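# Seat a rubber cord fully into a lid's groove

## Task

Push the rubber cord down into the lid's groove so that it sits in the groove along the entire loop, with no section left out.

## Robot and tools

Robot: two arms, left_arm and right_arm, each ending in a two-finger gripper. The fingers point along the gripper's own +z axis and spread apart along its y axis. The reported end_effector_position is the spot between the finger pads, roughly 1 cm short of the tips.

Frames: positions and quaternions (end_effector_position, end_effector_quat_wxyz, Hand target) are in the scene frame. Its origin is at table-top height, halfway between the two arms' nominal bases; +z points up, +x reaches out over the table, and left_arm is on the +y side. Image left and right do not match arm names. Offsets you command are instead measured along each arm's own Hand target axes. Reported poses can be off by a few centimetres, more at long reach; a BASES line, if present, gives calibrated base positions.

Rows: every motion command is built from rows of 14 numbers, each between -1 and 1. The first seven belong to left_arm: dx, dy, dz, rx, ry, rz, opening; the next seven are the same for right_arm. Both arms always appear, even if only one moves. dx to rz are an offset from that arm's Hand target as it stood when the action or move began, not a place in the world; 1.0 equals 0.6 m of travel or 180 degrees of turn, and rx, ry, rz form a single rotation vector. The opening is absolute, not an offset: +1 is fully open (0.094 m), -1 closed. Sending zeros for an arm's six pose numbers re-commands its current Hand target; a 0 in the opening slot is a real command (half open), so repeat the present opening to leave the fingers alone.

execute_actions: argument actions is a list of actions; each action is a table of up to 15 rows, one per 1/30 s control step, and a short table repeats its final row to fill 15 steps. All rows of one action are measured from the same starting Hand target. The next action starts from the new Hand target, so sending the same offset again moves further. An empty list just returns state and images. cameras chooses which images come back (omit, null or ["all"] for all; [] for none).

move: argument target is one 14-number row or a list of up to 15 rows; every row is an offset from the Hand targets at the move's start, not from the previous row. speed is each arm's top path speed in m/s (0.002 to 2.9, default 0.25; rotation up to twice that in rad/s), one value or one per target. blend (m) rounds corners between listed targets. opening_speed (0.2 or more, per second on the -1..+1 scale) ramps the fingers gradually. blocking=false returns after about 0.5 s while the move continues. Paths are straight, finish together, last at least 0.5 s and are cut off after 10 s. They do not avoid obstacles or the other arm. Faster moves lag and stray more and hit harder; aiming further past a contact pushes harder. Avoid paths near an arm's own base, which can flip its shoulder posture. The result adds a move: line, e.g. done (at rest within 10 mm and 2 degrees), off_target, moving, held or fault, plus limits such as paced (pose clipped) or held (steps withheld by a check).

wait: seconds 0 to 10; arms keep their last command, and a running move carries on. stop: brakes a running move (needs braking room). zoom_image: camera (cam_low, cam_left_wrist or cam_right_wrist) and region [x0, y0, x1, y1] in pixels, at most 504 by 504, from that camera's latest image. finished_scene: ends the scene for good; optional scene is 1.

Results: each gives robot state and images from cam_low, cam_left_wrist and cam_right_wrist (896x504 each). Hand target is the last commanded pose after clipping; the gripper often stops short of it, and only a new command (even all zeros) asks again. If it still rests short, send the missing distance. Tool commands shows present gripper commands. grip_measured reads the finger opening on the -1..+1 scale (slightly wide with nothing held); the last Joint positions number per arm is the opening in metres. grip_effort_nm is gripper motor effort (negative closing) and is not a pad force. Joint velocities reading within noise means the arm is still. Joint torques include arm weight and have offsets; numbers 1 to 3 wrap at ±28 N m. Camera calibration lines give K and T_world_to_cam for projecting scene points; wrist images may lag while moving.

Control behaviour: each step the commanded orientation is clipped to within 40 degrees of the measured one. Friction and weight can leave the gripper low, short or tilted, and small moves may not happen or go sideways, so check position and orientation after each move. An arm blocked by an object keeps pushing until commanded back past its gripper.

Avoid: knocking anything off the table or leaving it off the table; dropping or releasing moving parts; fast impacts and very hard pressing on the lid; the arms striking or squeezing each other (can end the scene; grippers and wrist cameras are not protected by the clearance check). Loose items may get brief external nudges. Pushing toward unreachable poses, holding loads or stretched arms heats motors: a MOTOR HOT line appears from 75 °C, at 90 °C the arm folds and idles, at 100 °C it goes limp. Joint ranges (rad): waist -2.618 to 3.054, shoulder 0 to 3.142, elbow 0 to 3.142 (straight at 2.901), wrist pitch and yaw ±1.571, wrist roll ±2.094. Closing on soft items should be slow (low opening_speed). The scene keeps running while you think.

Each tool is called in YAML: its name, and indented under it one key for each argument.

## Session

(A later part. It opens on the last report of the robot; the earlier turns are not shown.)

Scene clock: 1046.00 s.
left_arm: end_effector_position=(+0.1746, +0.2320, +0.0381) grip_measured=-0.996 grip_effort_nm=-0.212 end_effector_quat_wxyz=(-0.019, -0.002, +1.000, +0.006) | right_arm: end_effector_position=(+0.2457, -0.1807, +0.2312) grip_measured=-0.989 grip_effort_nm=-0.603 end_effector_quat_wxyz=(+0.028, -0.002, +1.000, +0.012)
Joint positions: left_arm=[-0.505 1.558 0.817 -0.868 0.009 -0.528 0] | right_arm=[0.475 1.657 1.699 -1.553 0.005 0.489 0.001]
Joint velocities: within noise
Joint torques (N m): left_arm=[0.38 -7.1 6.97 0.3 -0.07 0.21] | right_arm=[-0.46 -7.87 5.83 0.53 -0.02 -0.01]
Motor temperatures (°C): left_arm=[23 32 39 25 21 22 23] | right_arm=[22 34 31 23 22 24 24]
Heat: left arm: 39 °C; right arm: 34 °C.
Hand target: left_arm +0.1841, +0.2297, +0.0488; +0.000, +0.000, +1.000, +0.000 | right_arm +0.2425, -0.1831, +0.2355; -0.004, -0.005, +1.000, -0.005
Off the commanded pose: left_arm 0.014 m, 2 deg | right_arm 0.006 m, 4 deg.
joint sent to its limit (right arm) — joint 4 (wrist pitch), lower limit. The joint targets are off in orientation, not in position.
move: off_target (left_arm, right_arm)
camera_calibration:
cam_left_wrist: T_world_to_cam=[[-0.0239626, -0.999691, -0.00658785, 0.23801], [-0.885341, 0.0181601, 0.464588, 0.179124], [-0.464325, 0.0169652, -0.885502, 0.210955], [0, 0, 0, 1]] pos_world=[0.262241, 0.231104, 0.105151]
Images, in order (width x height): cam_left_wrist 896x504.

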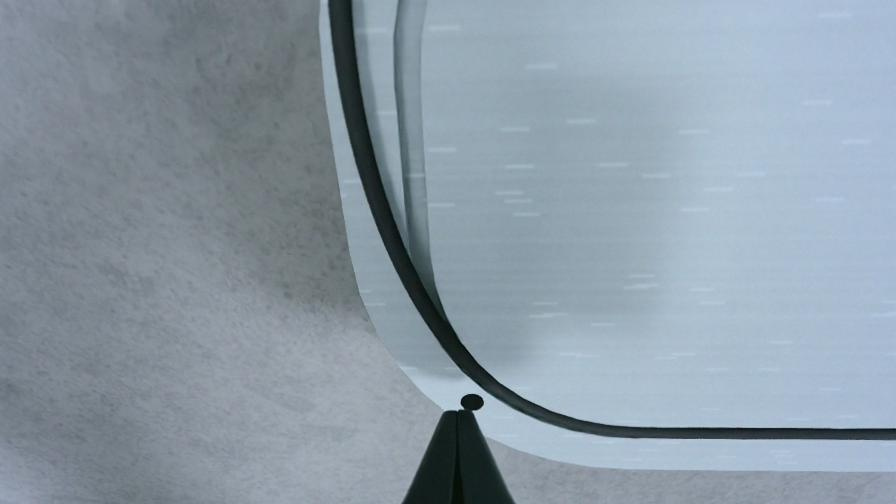

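move:
  target:
    - [-0.011,0.006,0.0,0,0,0,-1,0,0,0,0,0,0,-1]
    - [-0.011,0.006,0.065,0,0,0,-1,0,0,0,0,0,0,-1]
    - [-0.011,0.006,0.0,0,0,0,-1,0,0,0,0,0,0,-1]
    - [-0.023,0.012,0.0,0,0,0,-1,0,0,0,0,0,0,-1]
    - [-0.023,0.012,0.065,0,0,0,-1,0,0,0,0,0,0,-1]
  speed: 0.1
  cameras: ["cam_left_wrist"]

move:
  target:
    - [0,0.0,-0.065,0,0,0,-1,0,0,0,0,0,0,-1]
  speed: 0.1
  cameras: ["cam_left_wrist"]

Scene clock: 1054.97 s.
left_arm: end_effector_position=(+0.1938, +0.2367, +0.0220) grip_measured=-0.996 grip_effort_nm=-0.217 end_effector_quat_wxyz=(-0.008, -0.003, +1.000, +0.000) | right_arm: end_effector_position=(+0.2457, -0.1807, +0.2312) grip_measured=-0.989 grip_effort_nm=-0.603 end_effector_quat_wxyz=(+0.028, -0.002, +1.000, +0.012)
Joint positions: left_arm=[-0.45 1.626 0.812 -0.771 0.007 -0.475 0] | right_arm=[0.475 1.657 1.699 -1.553 0.005 0.489 0.001]
Joint velocities: within noise
Joint torques (N m): left_arm=[0.25 -3.12 2.56 1.12 -0.06 0.14] | right_arm=[-0.53 -7.77 5.74 0.52 -0.03 -0.02]
Motor temperatures (°C): left_arm=[23 32 39 25 21 22 23] | right_arm=[22 34 31 23 22 24 24]
Heat: left arm: 39 °C; right arm: 34 °C.
Hand target: left_arm +0.1979, +0.2368, +0.0098; +0.000, +0.000, +1.000, +0.000 | right_arm +0.2425, -0.1831, +0.2355; -0.004, -0.005, +1.000, -0.005
Off the commanded pose: left_arm 0.013 m, 1 deg | right_arm 0.006 m, 4 deg.
joint sent to its limit (right arm) — joint 4 (wrist pitch), lower limit. The joint targets are off in orientation, not in position.
move: off_target (left_arm, right_arm)
camera_calibration:
cam_left_wrist: T_world_to_cam=[[-0.0221179, -0.999745, 0.00445458, 0.242469], [-0.895544, 0.0217929, 0.444439, 0.205036], [-0.444423, 0.00584081, -0.895798, 0.204506], [0, 0, 0, 1]] pos_world=[0.279869, 0.236745, 0.0909893]
Images, in order (width x height): cam_left_wrist 896x504.

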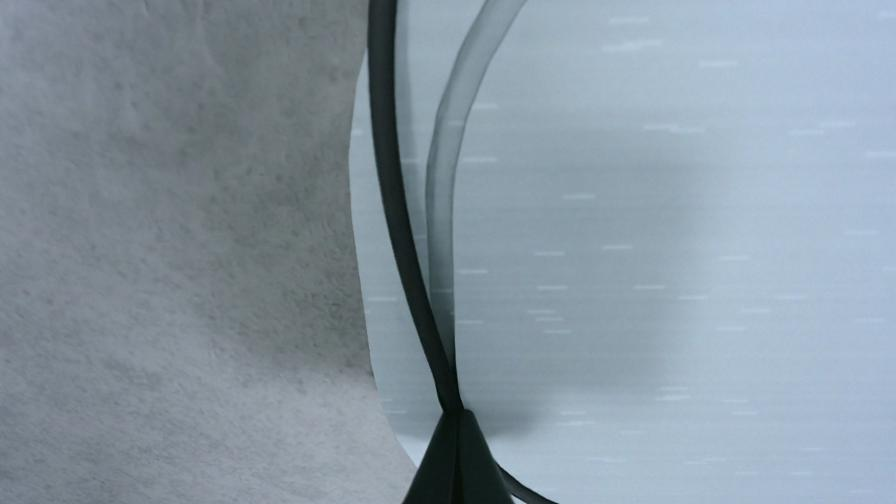

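Scene clock: 1056.13 s.
left_arm: end_effector_position=(+0.1884, +0.2394, +0.0376) grip_measured=-0.996 grip_effort_nm=-0.212 end_effector_quat_wxyz=(-0.020, -0.003, +1.000, +0.006) | right_arm: end_effector_position=(+0.2457, -0.1807, +0.2312) grip_measured=-0.989 grip_effort_nm=-0.603 end_effector_quat_wxyz=(+0.028, -0.002, +1.000, +0.012)
Joint positions: left_arm=[-0.45 1.593 0.849 -0.867 0.007 -0.475 0] | right_arm=[0.475 1.657 1.699 -1.553 0.005 0.489 0.001]
Joint velocities: within noise
Joint torques (N m): left_arm=[0.35 -7.87 6.87 0.22 -0.03 0.12] | right_arm=[-0.51 -7.94 5.72 0.53 -0.02 -0.02]
Motor temperatures (°C): left_arm=[23 32 39 25 21 22 23] | right_arm=[22 34 31 23 22 24 24]
Heat: left arm: 39 °C; right arm: 34 °C.
Hand target: left_arm +0.1979, +0.2368, +0.0488; +0.000, +0.000, +1.000, +0.000 | right_arm +0.2425, -0.1831, +0.2355; -0.004, -0.005, +1.000, -0.005
Off the commanded pose: left_arm 0.015 m, 2 deg | right_arm 0.006 m, 4 deg.
joint sent to its limit (right arm) — joint 4 (wrist pitch), lower limit. The joint targets are off in orientation, not in position.
move: off_target (left_arm, right_arm)
camera_calibration:
cam_left_wrist: T_world_to_cam=[[-0.0221456, -0.99973, -0.00696772, 0.245483], [-0.884878, 0.0163569, 0.465535, 0.191736], [-0.465295, 0.0164751, -0.885002, 0.216946], [0, 0, 0, 1]] pos_world=[0.276043, 0.238707, 0.104449]
Images, in order (width x height): cam_left_wrist 896x504.

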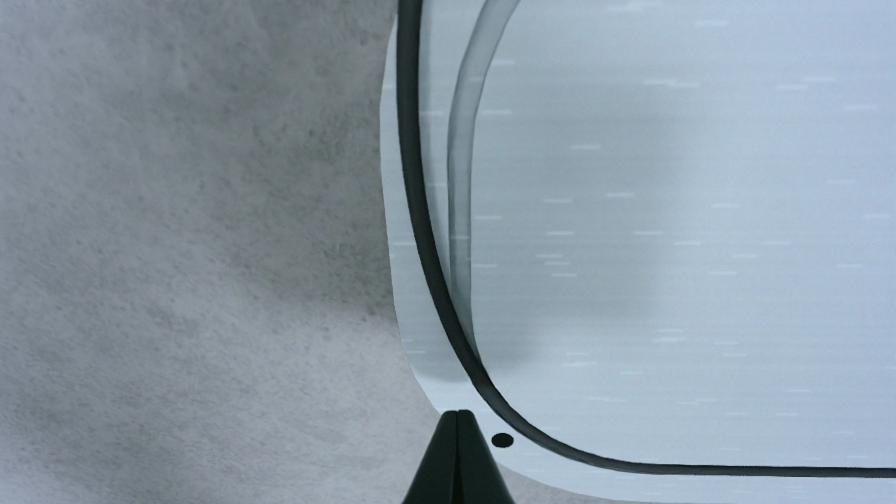

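move:
  target:
    - [-0.0135,0.004,0.0,0,0,0,-1,0,0,0,0,0,0,-1]
    - [-0.0135,0.004,0.065,0,0,0,-1,0,0,0,0,0,0,-1]
    - [-0.0135,0.004,0.0,0,0,0,-1,0,0,0,0,0,0,-1]
    - [-0.027,0.006,0.0,0,0,0,-1,0,0,0,0,0,0,-1]
    - [-0.027,0.006,0.065,0,0,0,-1,0,0,0,0,0,0,-1]
  speed: 0.1
  cameras: ["cam_left_wrist"]

move:
  target:
    - [0,0.0,-0.065,0,0,0,-1,0,0,0,0,0,0,-1]
  speed: 0.1
  cameras: ["cam_left_wrist"]

Scene clock: 1063.20 s.
left_arm: end_effector_position=(+0.2146, +0.2362, +0.0223) grip_measured=-0.996 grip_effort_nm=-0.212 end_effector_quat_wxyz=(+0.001, -0.001, +1.000, -0.008) | right_arm: end_effector_position=(+0.2457, -0.1807, +0.2312) grip_measured=-0.989 grip_effort_nm=-0.608 end_effector_quat_wxyz=(+0.028, -0.002, +1.000, +0.012)
Joint positions: left_arm=[-0.412 1.673 0.865 -0.754 0.013 -0.434 0] | right_arm=[0.475 1.657 1.699 -1.553 0.005 0.489 0.001]
Joint velocities: within noise
Joint torques (N m): left_arm=[0.59 -3.37 2.86 0.91 -0.14 0.14] | right_arm=[-0.54 -7.88 5.81 0.54 -0.02 0]
Motor temperatures (°C): left_arm=[23 32 39 25 21 22 23] | right_arm=[22 34 31 23 22 24 24]
Heat: left arm: 39 °C; right arm: 34 °C.
Hand target: left_arm +0.2141, +0.2405, +0.0098; +0.000, +0.000, +1.000, +0.000 | right_arm +0.2425, -0.1831, +0.2355; -0.004, -0.005, +1.000, -0.005
Off the commanded pose: left_arm 0.013 m, 1 deg | right_arm 0.006 m, 4 deg.
joint sent to its limit (right arm) — joint 4 (wrist pitch), lower limit. The joint targets are off in orientation, not in position.
move: off_target (left_arm, right_arm)
camera_calibration:
cam_left_wrist: T_world_to_cam=[[-0.025356, -0.999481, 0.0198623, 0.242712], [-0.903591, 0.0314138, 0.427242, 0.223352], [-0.427645, -0.00711423, -0.903919, 0.213584], [0, 0, 0, 1]] pos_world=[0.299311, 0.23709, 0.0928165]
Images, in order (width x height): cam_left_wrist 896x504.

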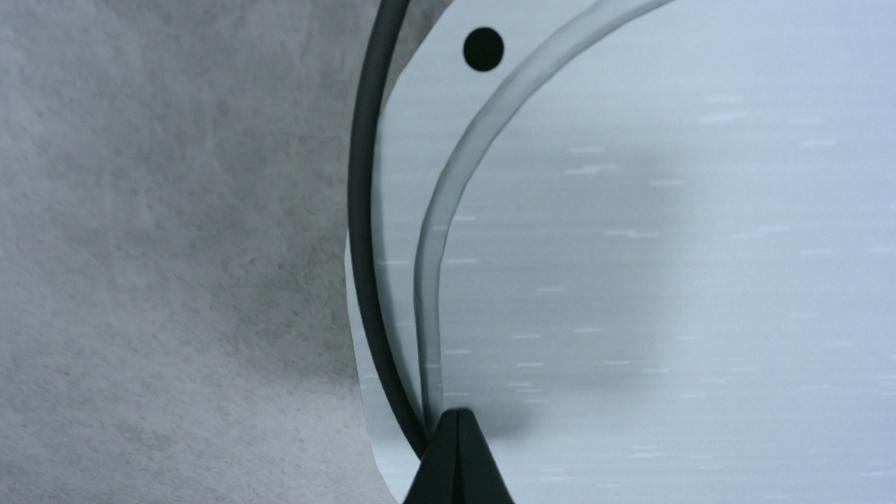

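Scene clock: 1064.37 s.
left_arm: end_effector_position=(+0.2036, +0.2413, +0.0369) grip_measured=-0.996 grip_effort_nm=-0.212 end_effector_quat_wxyz=(-0.022, -0.002, +1.000, +0.003) | right_arm: end_effector_position=(+0.2457, -0.1807, +0.2312) grip_measured=-0.989 grip_effort_nm=-0.603 end_effector_quat_wxyz=(+0.028, -0.002, +1.000, +0.012)
Joint positions: left_arm=[-0.412 1.644 0.899 -0.869 0.013 -0.434 0] | right_arm=[0.475 1.657 1.699 -1.553 0.005 0.489 0.001]
Joint velocities: within noise
Joint torques (N m): left_arm=[0.42 -8.42 7.09 0.26 -0.08 0.11] | right_arm=[-0.54 -7.9 5.75 0.51 -0.02 -0.03]
Motor temperatures (°C): left_arm=[23 32 39 25 21 22 23] | right_arm=[22 34 31 23 22 24 24]
Heat: left arm: 39 °C; right arm: 34 °C.
Hand target: left_arm +0.2140, +0.2406, +0.0487; +0.000, +0.000, +1.000, +0.000 | right_arm +0.2425, -0.1831, +0.2355; -0.004, -0.005, +1.000, -0.005
Off the commanded pose: left_arm 0.016 m, 3 deg | right_arm 0.006 m, 4 deg.
joint sent to its limit (right arm) — joint 4 (wrist pitch), lower limit. The joint targets are off in orientation, not in position.
move: off_target (left_arm, right_arm)
camera_calibration:
cam_left_wrist: T_world_to_cam=[[-0.0249419, -0.999689, -0.000830097, 0.248003], [-0.882663, 0.0216322, 0.469509, 0.203577], [-0.469345, 0.0124431, -0.882927, 0.225173], [0, 0, 0, 1]] pos_world=[0.291559, 0.24072, 0.103436]
Images, in order (width x height): cam_left_wrist 896x504.

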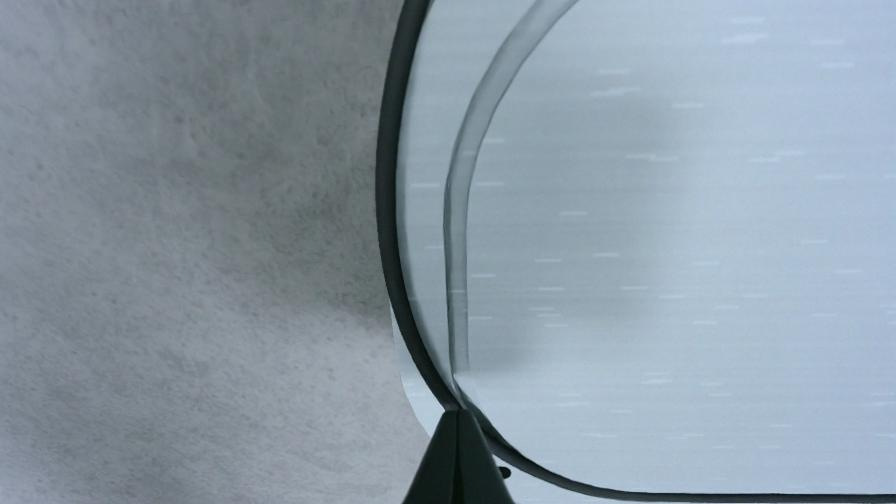

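move:
  target:
    - [0.02,-0.15,-0.2,0,0,0,-1,0,0,0,0,0,0,-1]
  speed: 0.25
  cameras: ["cam_left_wrist","cam_right_wrist"]

Scene clock: 1071.90 s.
left_arm: end_effector_position=(+0.1988, +0.1517, +0.1655) grip_measured=-0.996 grip_effort_nm=-0.212 end_effector_quat_wxyz=(-0.004, +0.005, +1.000, -0.004) | right_arm: end_effector_position=(+0.2457, -0.1807, +0.2312) grip_measured=-0.989 grip_effort_nm=-0.603 end_effector_quat_wxyz=(+0.028, -0.002, +1.000, +0.012)
Joint positions: left_arm=[-0.699 1.661 1.45 -1.362 0.011 -0.708 0] | right_arm=[0.475 1.657 1.699 -1.553 0.005 0.489 0.001]
Joint velocities: within noise
Joint torques (N m): left_arm=[-0.03 -5.81 7.58 0.32 -0.08 -0.11] | right_arm=[-0.59 -7.88 5.74 0.53 -0.02 -0.04]
Motor temperatures (°C): left_arm=[23 32 40 25 21 22 23] | right_arm=[22 34 31 23 22 24 24]
Heat: left arm: 40 °C; right arm: 34 °C.
Hand target: left_arm +0.2022, +0.1505, +0.1689; +0.000, +0.000, +1.000, +0.000 | right_arm +0.2425, -0.1831, +0.2355; -0.004, -0.005, +1.000, -0.005
Off the commanded pose: left_arm 0.005 m, 1 deg | right_arm 0.006 m, 4 deg.
joint sent to its limit (right arm) — joint 4 (wrist pitch), lower limit. The joint targets are off in orientation, not in position.
move: off_target (right_arm)
camera_calibration:
cam_left_wrist: T_world_to_cam=[[-0.0381001, -0.999208, 0.0115058, 0.158946], [-0.89823, 0.0392907, 0.437765, 0.146567], [-0.43787, 0.006344, -0.899016, 0.334911], [0, 0, 0, 1]] pos_world=[0.284355, 0.150937, 0.235099]
cam_right_wrist: T_world_to_cam=[[0.00404134, -0.999278, -0.0377786, -0.168124], [-0.924161, -0.0181632, 0.381571, 0.180091], [-0.381982, 0.0333715, -0.923567, 0.412581], [0, 0, 0, 1]] pos_world=[0.324711, -0.1785, 0.305977]
Images, in order (width x height): cam_left_wrist 896x504, cam_right_wrist 896x504.

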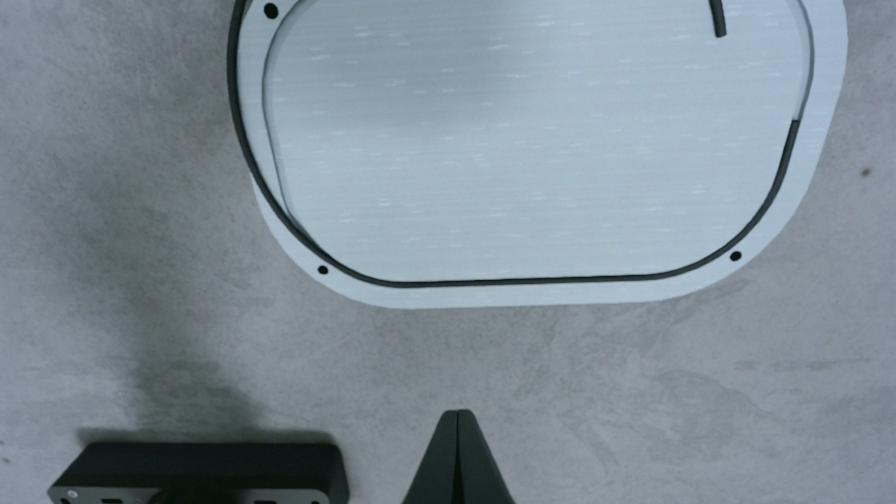

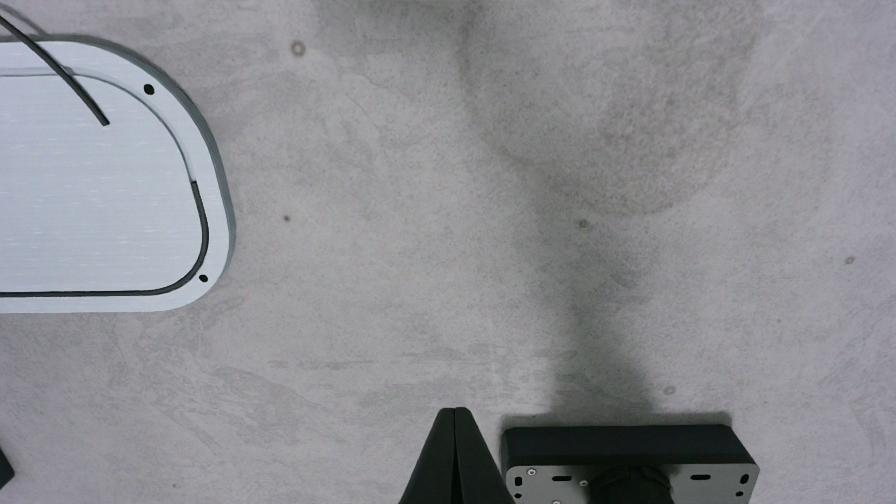

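move:
  target:
    - [0.053,0.2,0.0,0,0,0,-1,0,0,0,0,0,0,-0.5]
    - [0.053,0.2,0.0,0,0,0,-1,-0.094,0.4,0.26,0,0,-0.25,-0.5]
  speed: 0.25
  cameras: ["cam_right_wrist"]

Scene clock: 1088.40 s.
left_arm: end_effector_position=(+0.1745, +0.2672, +0.1689) grip_measured=-0.996 grip_effort_nm=-0.212 end_effector_quat_wxyz=(+0.001, -0.002, +1.000, -0.002) | right_arm: end_effector_position=(+0.2969, +0.0543, +0.0787) grip_measured=-0.503 grip_effort_nm=0.139 end_effector_quat_wxyz=(+0.000, -0.382, +0.924, -0.004)
Joint positions: left_arm=[-0.366 1.342 1.167 -1.393 0.003 -0.39 0] | right_arm=[0.856 2.575 2.491 -1.491 0.006 0.091 0.023]
Joint velocities: within noise
Joint torques (N m): left_arm=[0.46 -5.35 4.57 0.32 -0.01 0.14] | right_arm=[-0.21 -11.4 8.2 0.33 -0.1 -0.02]
Motor temperatures (°C): left_arm=[23 32 40 25 21 22 23] | right_arm=[22 34 31 23 22 24 24]
Heat: left arm: 40 °C; right arm: 34 °C.
Hand target: left_arm +0.1704, +0.2706, +0.1688; +0.000, +0.000, +1.000, +0.000 | right_arm +0.2954, +0.0559, +0.0766; -0.005, -0.387, +0.922, -0.003
Off the commanded pose: left_arm 0.005 m, 0 deg | right_arm 0.003 m, 1 deg.
move: done
camera_calibration:
cam_right_wrist: T_world_to_cam=[[0.704732, -0.70943, -0.00787302, -0.165371], [-0.636409, -0.637021, 0.434957, 0.233938], [-0.313587, -0.301517, -0.900417, 0.279433], [0, 0, 0, 1]] pos_world=[0.353049, 0.115958, 0.148551]
Images, in order (width x height): cam_right_wrist 896x504.

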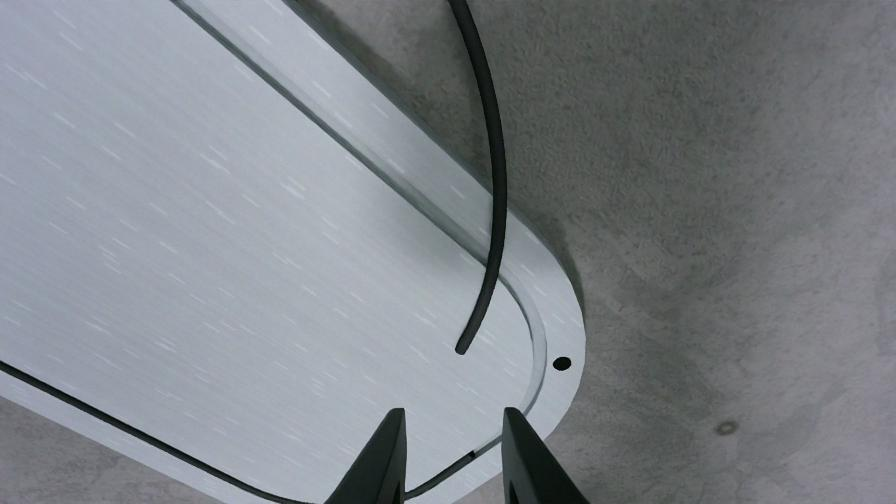

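move:
  target:
    - [0,0,0.0,0,0,0,-1,0.006,-0.0185,0.055,0,0,0,-0.6]
  speed: 0.15
  cameras: ["cam_right_wrist"]

Scene clock: 1100.10 s.
left_arm: end_effector_position=(+0.1745, +0.2672, +0.1689) grip_measured=-0.996 grip_effort_nm=-0.212 end_effector_quat_wxyz=(+0.001, -0.002, +1.000, -0.002) | right_arm: end_effector_position=(+0.2955, +0.0429, +0.0277) grip_measured=-0.598 grip_effort_nm=-0.120 end_effector_quat_wxyz=(-0.023, -0.386, +0.922, -0.015)
Joint positions: left_arm=[-0.366 1.342 1.167 -1.393 0.003 -0.39 0] | right_arm=[0.843 2.575 2.287 -1.338 0.006 0.069 0.019]
Joint velocities: within noise
Joint torques (N m): left_arm=[0.4 -5.23 4.51 0.35 0.02 0.16] | right_arm=[-0.95 -16.25 5.83 0.41 -0.07 -0.06]
Motor temperatures (°C): left_arm=[23 31 40 25 21 22 23] | right_arm=[22 36 33 23 22 24 23]
Heat: left arm: 40 °C; right arm: 36 °C.
Hand target: left_arm +0.1704, +0.2706, +0.1688; +0.000, +0.000, +1.000, +0.000 | right_arm +0.3006, +0.0451, +0.0436; -0.005, -0.387, +0.922, -0.003
Off the commanded pose: left_arm 0.005 m, 0 deg | right_arm 0.017 m, 2 deg.
move: off_target (right_arm)
camera_calibration:
cam_right_wrist: T_world_to_cam=[[0.710766, -0.703415, -0.00431664, -0.175068], [-0.615577, -0.624956, 0.4801, 0.239927], [-0.340407, -0.338581, -0.877203, 0.238523], [0, 0, 0, 1]] pos_world=[0.353321, 0.107558, 0.0932888]
Images, in order (width x height): cam_right_wrist 896x504.

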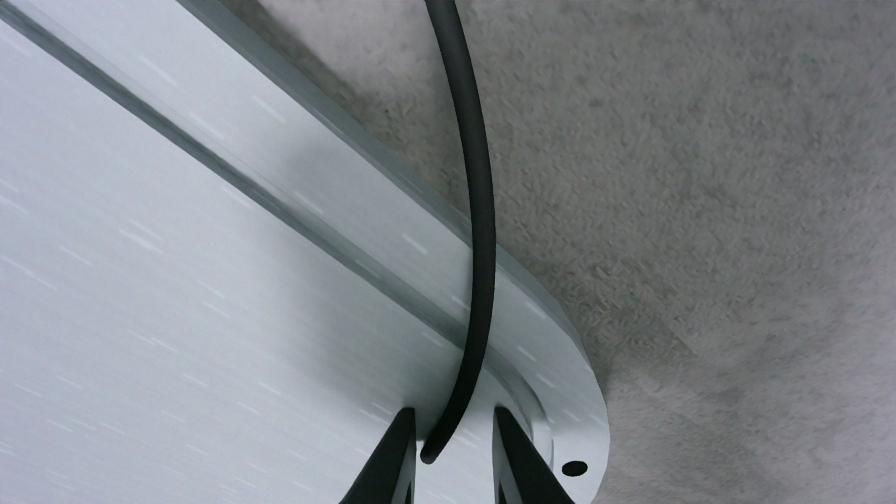

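move:
  target:
    - [0,0,0.0,0,0,0,-1,0,0,0.035,0,0,0,-0.6]
    - [0,0,0.0,0,0,0,-1,0,0,0.035,0,0,0,-0.97]
    - [0,0,0.0,0,0,0,-1,0,0,0,0,0,0,-0.97]
  speed: 0.08
  cameras: ["cam_right_wrist"]

Scene clock: 1105.57 s.
left_arm: end_effector_position=(+0.1745, +0.2672, +0.1689) grip_measured=-0.996 grip_effort_nm=-0.208 end_effector_quat_wxyz=(+0.001, -0.002, +1.000, -0.002) | right_arm: end_effector_position=(+0.2963, +0.0439, +0.0324) grip_measured=-0.948 grip_effort_nm=-1.023 end_effector_quat_wxyz=(-0.013, -0.386, +0.922, -0.010)
Joint positions: left_arm=[-0.366 1.342 1.167 -1.393 0.003 -0.389 0] | right_arm=[0.843 2.548 2.257 -1.312 0.006 0.069 0.002]
Joint velocities: within noise
Joint torques (N m): left_arm=[0.39 -5.3 4.42 0.38 0 0.12] | right_arm=[-1.05 -13.94 8.1 0.17 -0.09 -0.01]
Motor temperatures (°C): left_arm=[23 31 39 25 21 22 23] | right_arm=[22 38 32 23 22 24 24]
Heat: left arm: 39 °C; right arm: 38 °C.
Hand target: left_arm +0.1704, +0.2706, +0.1688; +0.000, +0.000, +1.000, +0.000 | right_arm +0.3007, +0.0451, +0.0437; -0.005, -0.387, +0.922, -0.004
Off the commanded pose: left_arm 0.005 m, 0 deg | right_arm 0.012 m, 1 deg.
move: off_target (right_arm)
camera_calibration:
cam_right_wrist: T_world_to_cam=[[0.711346, -0.702814, -0.00627794, -0.174977], [-0.621527, -0.633192, 0.461272, 0.241607], [-0.328164, -0.324222, -0.887236, 0.239352], [0, 0, 0, 1]] pos_world=[0.353181, 0.107611, 0.0998172]
Images, in order (width x height): cam_right_wrist 896x504.

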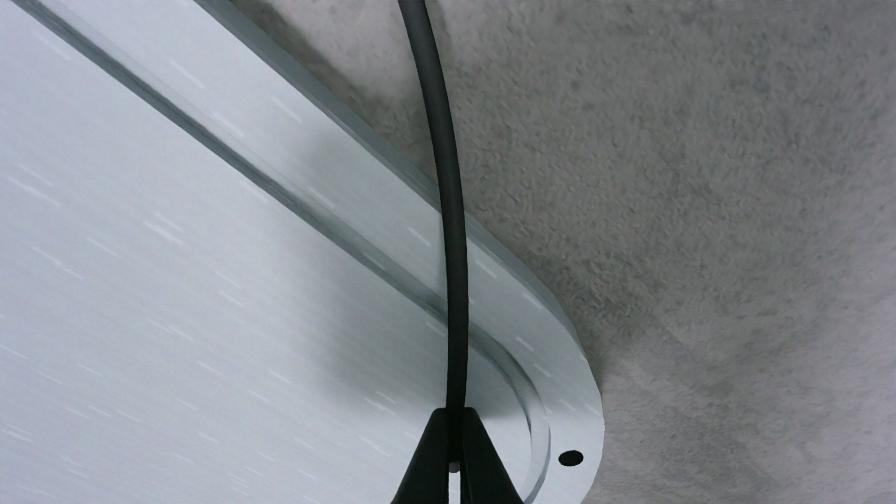

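move:
  target:
    - [0,0,0.0,0,0,0,-1,0.03,-0.012,-0.03,0,0,0.06,-0.97]
    - [0,0,0.0,0,0,0,-1,0.072,-0.031,-0.03,0,0,0.133,-0.97]
  speed: 0.1
  cameras: ["cam_right_wrist"]

Scene clock: 1115.10 s.
left_arm: end_effector_position=(+0.1745, +0.2672, +0.1689) grip_measured=-0.996 grip_effort_nm=-0.203 end_effector_quat_wxyz=(+0.001, -0.002, +1.000, -0.002) | right_arm: end_effector_position=(+0.2783, -0.0003, +0.0448) grip_measured=-0.949 grip_effort_nm=-1.018 end_effector_quat_wxyz=(-0.023, -0.197, +0.980, -0.021)
Joint positions: left_arm=[-0.366 1.342 1.167 -1.393 0.003 -0.389 0] | right_arm=[0.809 2.343 1.935 -1.224 0.006 0.431 0.002]
Joint velocities: within noise
Joint torques (N m): left_arm=[0.4 -5.31 4.34 0.37 0.02 0.14] | right_arm=[-1.01 -15.49 5.74 0.34 -0.06 0.15]
Motor temperatures (°C): left_arm=[23 31 39 25 21 22 23] | right_arm=[22 41 33 23 22 24 24]
Heat: left arm: 39 °C; right arm: 41 °C.
Hand target: left_arm +0.1704, +0.2706, +0.1688; +0.000, +0.000, +1.000, +0.000 | right_arm +0.2838, +0.0016, +0.0623; -0.004, -0.188, +0.982, -0.004
Off the commanded pose: left_arm 0.005 m, 0 deg | right_arm 0.018 m, 3 deg.
move: off_target (right_arm)
camera_calibration:
cam_right_wrist: T_world_to_cam=[[0.384541, -0.922954, 0.0168286, -0.103381], [-0.812852, -0.329915, 0.480029, 0.249207], [-0.437493, -0.19827, -0.877091, 0.260204], [0, 0, 0, 1]] pos_world=[0.35616, 0.0383915, 0.110335]
Images, in order (width x height): cam_right_wrist 896x504.

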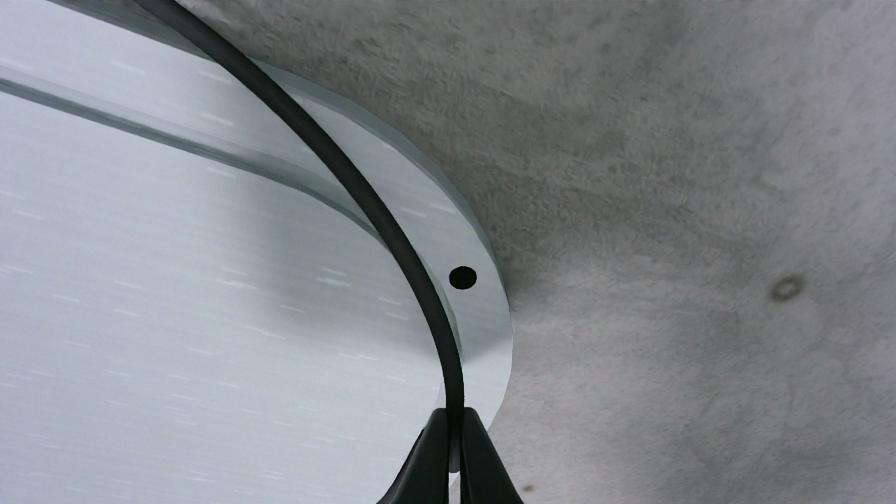

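move:
  target:
    - [0,0,0.0,0,0,0,-1,0,0,0.066,0,0,0,-0.97]
  speed: 0.08
  cameras: ["cam_right_wrist"]

zoom_image:
  camera: "cam_right_wrist"
  region: [330, 250, 640, 504]

Scene clock: 1118.53 s.
left_arm: end_effector_position=(+0.1745, +0.2672, +0.1689) grip_measured=-0.996 grip_effort_nm=-0.208 end_effector_quat_wxyz=(+0.001, -0.002, +1.000, -0.002) | right_arm: end_effector_position=(+0.2762, -0.0027, +0.0257) grip_measured=-0.949 grip_effort_nm=-1.018 end_effector_quat_wxyz=(-0.019, -0.197, +0.980, -0.018)
Joint positions: left_arm=[-0.366 1.342 1.167 -1.393 0.003 -0.389 0] | right_arm=[0.809 2.337 1.846 -1.133 0.006 0.432 0.002]
Joint velocities: within noise
Joint torques (N m): left_arm=[0.31 -5.37 4.68 0.35 -0.03 0.15] | right_arm=[-0.96 -11.88 4.57 0.95 -0.06 0.14]
Motor temperatures (°C): left_arm=[23 31 39 25 21 22 23] | right_arm=[22 43 32 23 22 24 24]
Heat: left arm: 39 °C; right arm: 43 °C.
Hand target: left_arm +0.1704, +0.2706, +0.1688; +0.000, +0.000, +1.000, +0.000 | right_arm +0.2834, +0.0011, +0.0226; -0.005, -0.188, +0.982, -0.005
Off the commanded pose: left_arm 0.005 m, 0 deg | right_arm 0.009 m, 3 deg.
move: off_target (right_arm)
camera_calibration:
cam_right_wrist: T_world_to_cam=[[0.383716, -0.923361, 0.0129309, -0.104002], [-0.816183, -0.33256, 0.472493, 0.256986], [-0.431981, -0.191857, -0.88124, 0.240496], [0, 0, 0, 1]] pos_world=[0.353545, 0.0355726, 0.091855]
Images, in order (width x height): cam_right_wrist 896x504.

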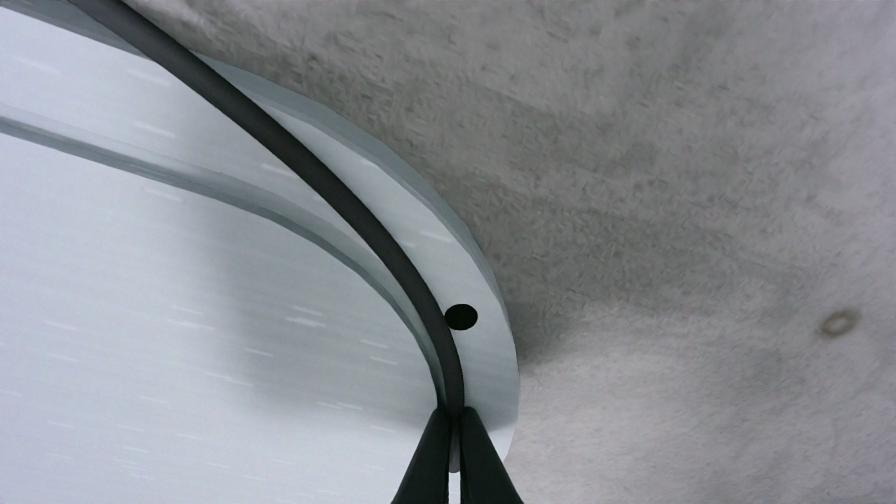

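Scaled by 1.626 from the camera's 896x504 image, which has a finer 1280x720 frame.

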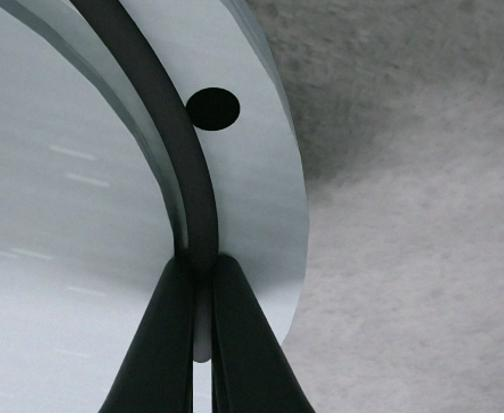

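move:
  target:
    - [0,0,0.0,0,0,0,-1,0,0,0.0,0,0,0,-0.85]
    - [0,0,0.0,0,0,0,-1,0,0,-0.05,0,0,0,-0.85]
    - [0,0,0.0,0,0,0,-1,0,0,-0.05,0,0,0,-1]
  speed: 0.08
  cameras: ["cam_right_wrist"]

Scene clock: 1126.67 s.
left_arm: end_effector_position=(+0.1745, +0.2672, +0.1689) grip_measured=-0.996 grip_effort_nm=-0.208 end_effector_quat_wxyz=(+0.001, -0.002, +1.000, -0.002) | right_arm: end_effector_position=(+0.2770, -0.0020, +0.0334) grip_measured=-0.989 grip_effort_nm=-0.608 end_effector_quat_wxyz=(-0.020, -0.196, +0.980, -0.019)
Joint positions: left_arm=[-0.366 1.342 1.167 -1.393 0.003 -0.389 0] | right_arm=[0.809 2.336 1.876 -1.166 0.007 0.432 0.001]
Joint velocities: within noise
Joint torques (N m): left_arm=[0.72 -5.41 4.46 0.35 -0.01 0.16] | right_arm=[-1.01 -14.38 7.86 0.16 -0.08 0.15]
Motor temperatures (°C): left_arm=[23 31 39 25 21 22 23] | right_arm=[22 45 32 23 22 24 24]
Heat: left arm: 39 °C; right arm: 45 °C.
Hand target: left_arm +0.1704, +0.2706, +0.1688; +0.000, +0.000, +1.000, +0.000 | right_arm +0.2836, +0.0015, +0.0527; -0.004, -0.188, +0.982, -0.004
Off the commanded pose: left_arm 0.005 m, 0 deg | right_arm 0.021 m, 3 deg.
move: off_target (right_arm); target 3's new opening was sent with right_arm's hand 0.021 m and 3 deg from that target
camera_calibration:
cam_right_wrist: T_world_to_cam=[[0.383431, -0.923454, 0.0146059, -0.103765], [-0.815853, -0.331257, 0.473975, 0.254092], [-0.432856, -0.193653, -0.880417, 0.248026], [0, 0, 0, 1]] pos_world=[0.354448, 0.0363786, 0.0994488]
Images, in order (width x height): cam_right_wrist 896x504.

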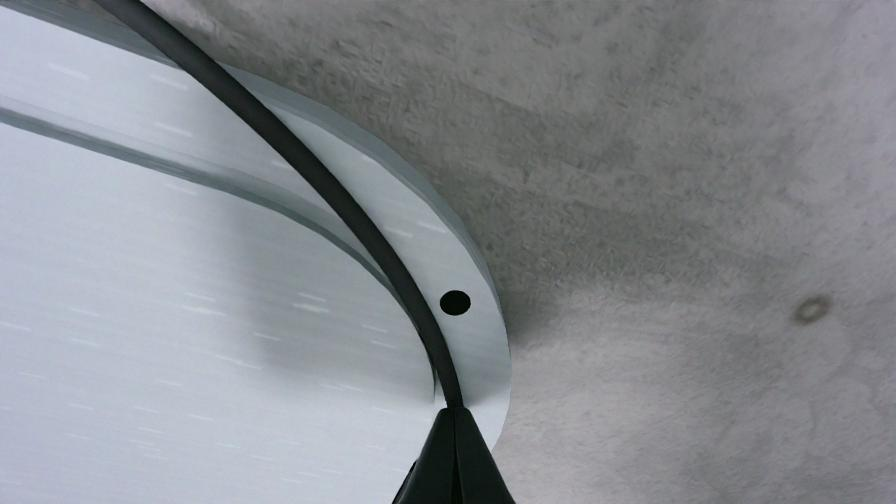

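move:
  target:
    - [0,0,0.0,0,0,0,-1,0,-0.004,0,0,0,0,-1]
    - [0,0,0.0,0,0,0,-1,0,-0.004,0.075,0,0,0,-1]
  speed: 0.08
  cameras: ["cam_right_wrist"]

move:
  target:
    - [0,0,0.0,0,0,0,-1,0.02,0,-0.15,0,0,0,-1]
  speed: 0.12
  cameras: ["cam_right_wrist"]

Scene clock: 1131.57 s.
left_arm: end_effector_position=(+0.1745, +0.2672, +0.1689) grip_measured=-0.996 grip_effort_nm=-0.212 end_effector_quat_wxyz=(+0.001, -0.002, +1.000, -0.002) | right_arm: end_effector_position=(+0.2778, +0.0029, +0.0253) grip_measured=-0.989 grip_effort_nm=-0.608 end_effector_quat_wxyz=(-0.011, -0.195, +0.981, +0.003)
Joint positions: left_arm=[-0.366 1.342 1.167 -1.393 0.003 -0.389 0] | right_arm=[0.806 2.319 1.815 -1.081 -0.017 0.432 0.001]
Joint velocities: within noise
Joint torques (N m): left_arm=[0.66 -5.48 4.48 0.34 -0.02 0.11] | right_arm=[-1.17 -9.4 3.74 1.03 0.15 0.1]
Motor temperatures (°C): left_arm=[23 31 39 25 21 22 23] | right_arm=[22 46 32 23 22 24 24]
Heat: left arm: 39 °C; right arm: 46 °C.
Hand target: left_arm +0.1704, +0.2706, +0.1688; +0.000, +0.000, +1.000, +0.000 | right_arm +0.2842, -0.0014, +0.0076; -0.005, -0.188, +0.982, -0.005
Off the commanded pose: left_arm 0.005 m, 0 deg | right_arm 0.019 m, 1 deg.
move: off_target (right_arm)
camera_calibration:
cam_right_wrist: T_world_to_cam=[[0.379927, -0.924708, -0.0238958, -0.0975309], [-0.821763, -0.349266, 0.450242, 0.262503], [-0.424689, -0.151422, -0.892587, 0.240082], [0, 0, 0, 1]] pos_world=[0.354731, 0.0378497, 0.0937735]
Images, in order (width x height): cam_right_wrist 896x504.

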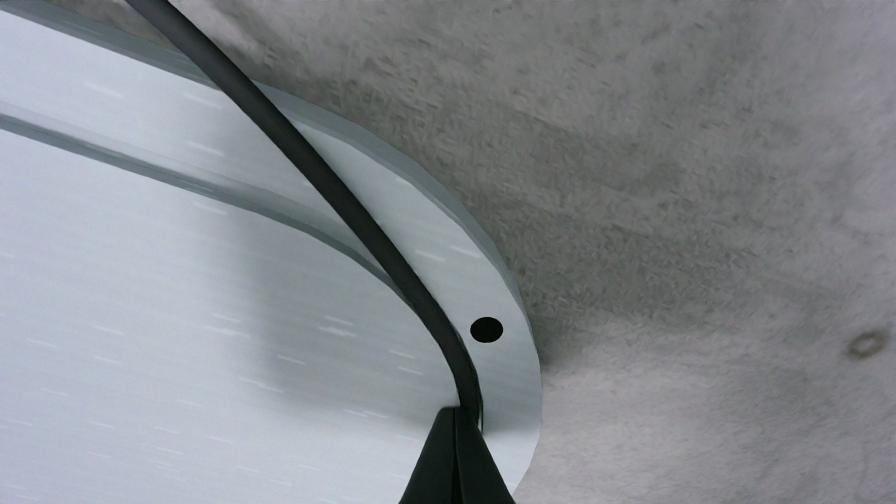

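Scene clock: 1133.07 s.
left_arm: end_effector_position=(+0.1745, +0.2672, +0.1689) grip_measured=-0.996 grip_effort_nm=-0.208 end_effector_quat_wxyz=(+0.001, -0.002, +1.000, -0.002) | right_arm: end_effector_position=(+0.2713, -0.0071, +0.0806) grip_measured=-0.989 grip_effort_nm=-0.608 end_effector_quat_wxyz=(-0.021, -0.192, +0.981, -0.012)
Joint positions: left_arm=[-0.366 1.342 1.167 -1.393 0.003 -0.389 0] | right_arm=[0.806 2.261 1.939 -1.296 -0.006 0.439 0.001]
Joint velocities: within noise
Joint torques (N m): left_arm=[0.61 -5.35 4.68 0.37 -0.03 0.16] | right_arm=[-0.17 -13.78 7.79 0.2 0.04 0.13]
Motor temperatures (°C): left_arm=[23 31 39 25 21 22 23] | right_arm=[22 46 32 23 22 24 24]
Heat: left arm: 39 °C; right arm: 46 °C.
Hand target: left_arm +0.1704, +0.2706, +0.1688; +0.000, +0.000, +1.000, +0.000 | right_arm +0.2737, -0.0048, +0.0978; -0.005, -0.188, +0.982, -0.004
Off the commanded pose: left_arm 0.005 m, 0 deg | right_arm 0.017 m, 2 deg.
move: off_target (right_arm)
camera_calibration:
cam_right_wrist: T_world_to_cam=[[0.374045, -0.92741, 0.00074658, -0.1034], [-0.817372, -0.329284, 0.472731, 0.225869], [-0.43817, -0.177433, -0.881206, 0.287769], [0, 0, 0, 1]] pos_world=[0.349387, 0.0295409, 0.146886]
Images, in order (width x height): cam_right_wrist 896x504.

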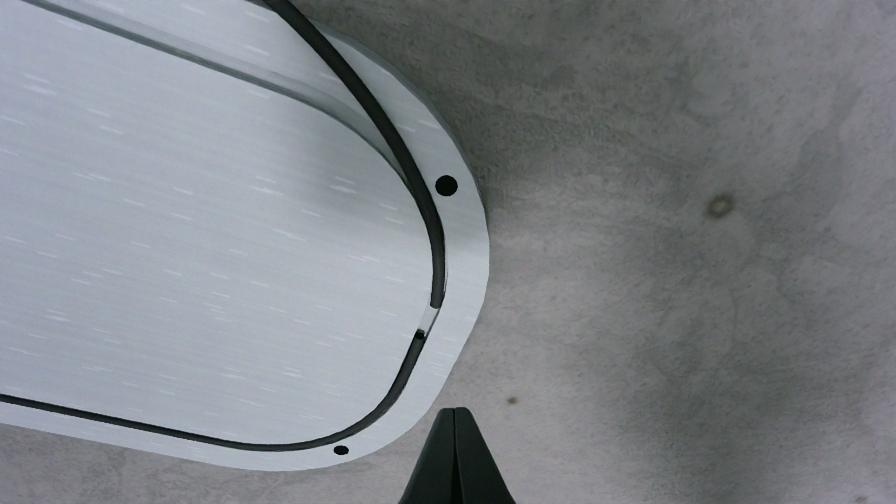

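zoom_image:
  camera: "cam_right_wrist"
  region: [330, 130, 530, 350]

Scaled by 2.291 from the camera's 896x504 image, which has a finer 1280x720 frame.

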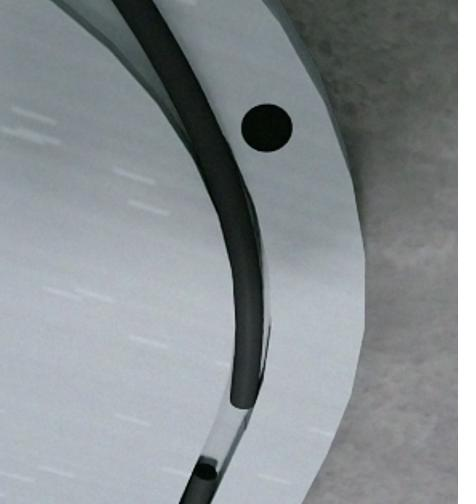

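move:
  target:
    - [0,0,0.0,0,0,0,-1,0.003,-0.002,0.085,0,0,0,-1]
  speed: 0.12
  cameras: ["cam_right_wrist"]

Scene clock: 1144.93 s.
left_arm: end_effector_position=(+0.1745, +0.2672, +0.1689) grip_measured=-0.996 grip_effort_nm=-0.212 end_effector_quat_wxyz=(+0.001, -0.002, +1.000, -0.002) | right_arm: end_effector_position=(+0.2700, -0.0085, +0.0432) grip_measured=-0.989 grip_effort_nm=-0.603 end_effector_quat_wxyz=(-0.014, -0.191, +0.981, -0.007)
Joint positions: left_arm=[-0.366 1.342 1.167 -1.393 0.003 -0.389 0] | right_arm=[0.806 2.261 1.79 -1.13 -0.005 0.439 0.001]
Joint velocities: within noise
Joint torques (N m): left_arm=[0.36 -5.38 4.63 0.34 0 0.11] | right_arm=[-0.23 -12.1 5.76 0.51 0.04 0.13]
Motor temperatures (°C): left_arm=[23 31 38 25 21 22 23] | right_arm=[22 45 32 23 22 24 24]
Heat: left arm: 38 °C; right arm: 45 °C.
Hand target: left_arm +0.1704, +0.2706, +0.1688; +0.000, +0.000, +1.000, +0.000 | right_arm +0.2721, -0.0071, +0.0468; -0.005, -0.187, +0.982, -0.004
Off the commanded pose: left_arm 0.005 m, 0 deg | right_arm 0.004 m, 1 deg.
move: done
camera_calibration:
cam_right_wrist: T_world_to_cam=[[0.373418, -0.927644, -0.0058928, -0.103724], [-0.82297, -0.3342, 0.45938, 0.244083], [-0.428111, -0.166691, -0.88822, 0.25169], [0, 0, 0, 1]] pos_world=[0.347357, 0.0273078, 0.110818]
Images, in order (width x height): cam_right_wrist 896x504.

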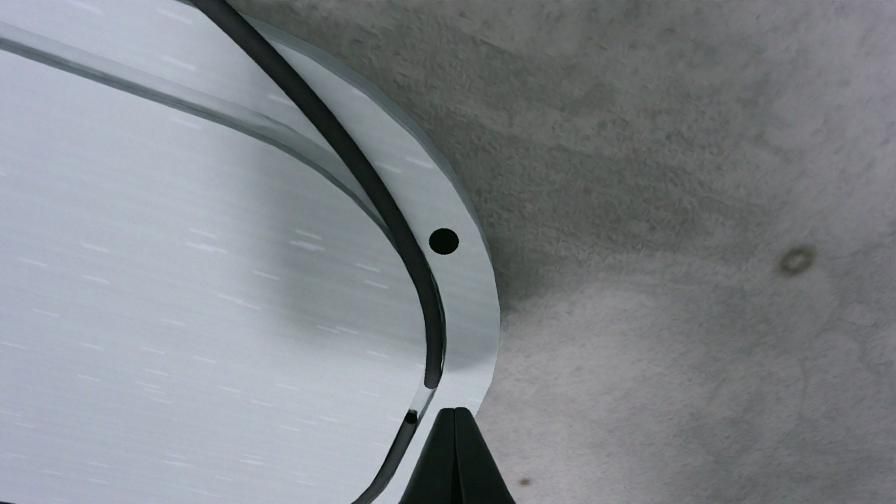

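move:
  target:
    - [0,0,0.0,0,0,0,-1,-0.004,0.01,0.0,0,0,0,-1]
  speed: 0.12
  cameras: ["cam_right_wrist"]

zoom_image:
  camera: "cam_right_wrist"
  region: [330, 230, 580, 480]

Scene clock: 1149.10 s.
left_arm: end_effector_position=(+0.1745, +0.2672, +0.1689) grip_measured=-0.996 grip_effort_nm=-0.208 end_effector_quat_wxyz=(+0.001, -0.002, +1.000, -0.002) | right_arm: end_effector_position=(+0.2697, -0.0057, +0.0443) grip_measured=-0.989 grip_effort_nm=-0.603 end_effector_quat_wxyz=(-0.012, -0.190, +0.982, -0.005)
Joint positions: left_arm=[-0.366 1.342 1.167 -1.393 0.003 -0.389 0] | right_arm=[0.811 2.261 1.794 -1.129 -0.005 0.447 0.001]
Joint velocities: within noise
Joint torques (N m): left_arm=[0.54 -5.55 4.55 0.34 -0.02 0.15] | right_arm=[0.21 -10.47 7.99 0.36 0.05 0.16]
Motor temperatures (°C): left_arm=[23 30 38 25 21 22 23] | right_arm=[22 44 32 23 22 24 24]
Heat: left arm: 38 °C; right arm: 44 °C.
Hand target: left_arm +0.1704, +0.2706, +0.1688; +0.000, +0.000, +1.000, +0.000 | right_arm +0.2721, -0.0006, +0.0468; -0.005, -0.188, +0.982, -0.004
Off the commanded pose: left_arm 0.005 m, 0 deg | right_arm 0.006 m, 1 deg.
move: done
camera_calibration:
cam_right_wrist: T_world_to_cam=[[0.370626, -0.928745, -0.00830279, -0.100226], [-0.825919, -0.333655, 0.454458, 0.245264], [-0.424846, -0.161576, -0.890729, 0.252181], [0, 0, 0, 1]] pos_world=[0.346853, 0.0294955, 0.11233]
Images, in order (width x height): cam_right_wrist 896x504.

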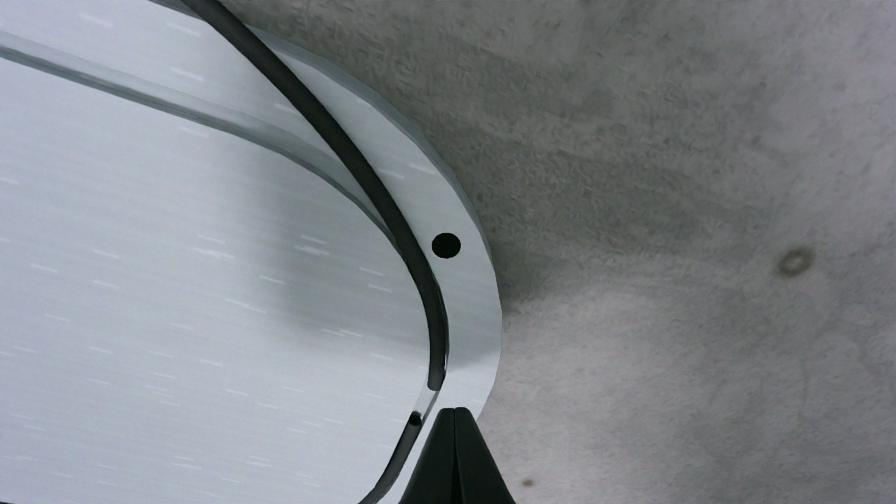

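Scaled by 2.016 from the camera's 896x504 image, which has a finer 1280x720 frame.

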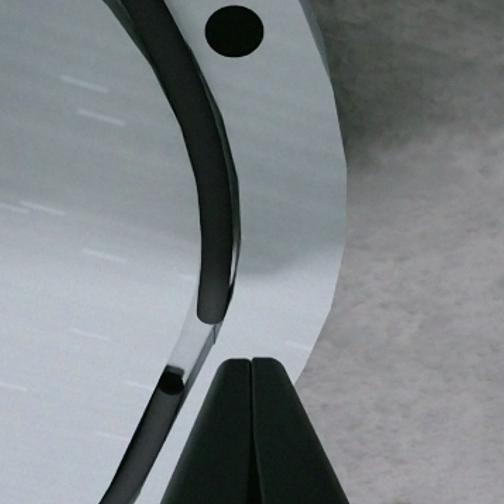

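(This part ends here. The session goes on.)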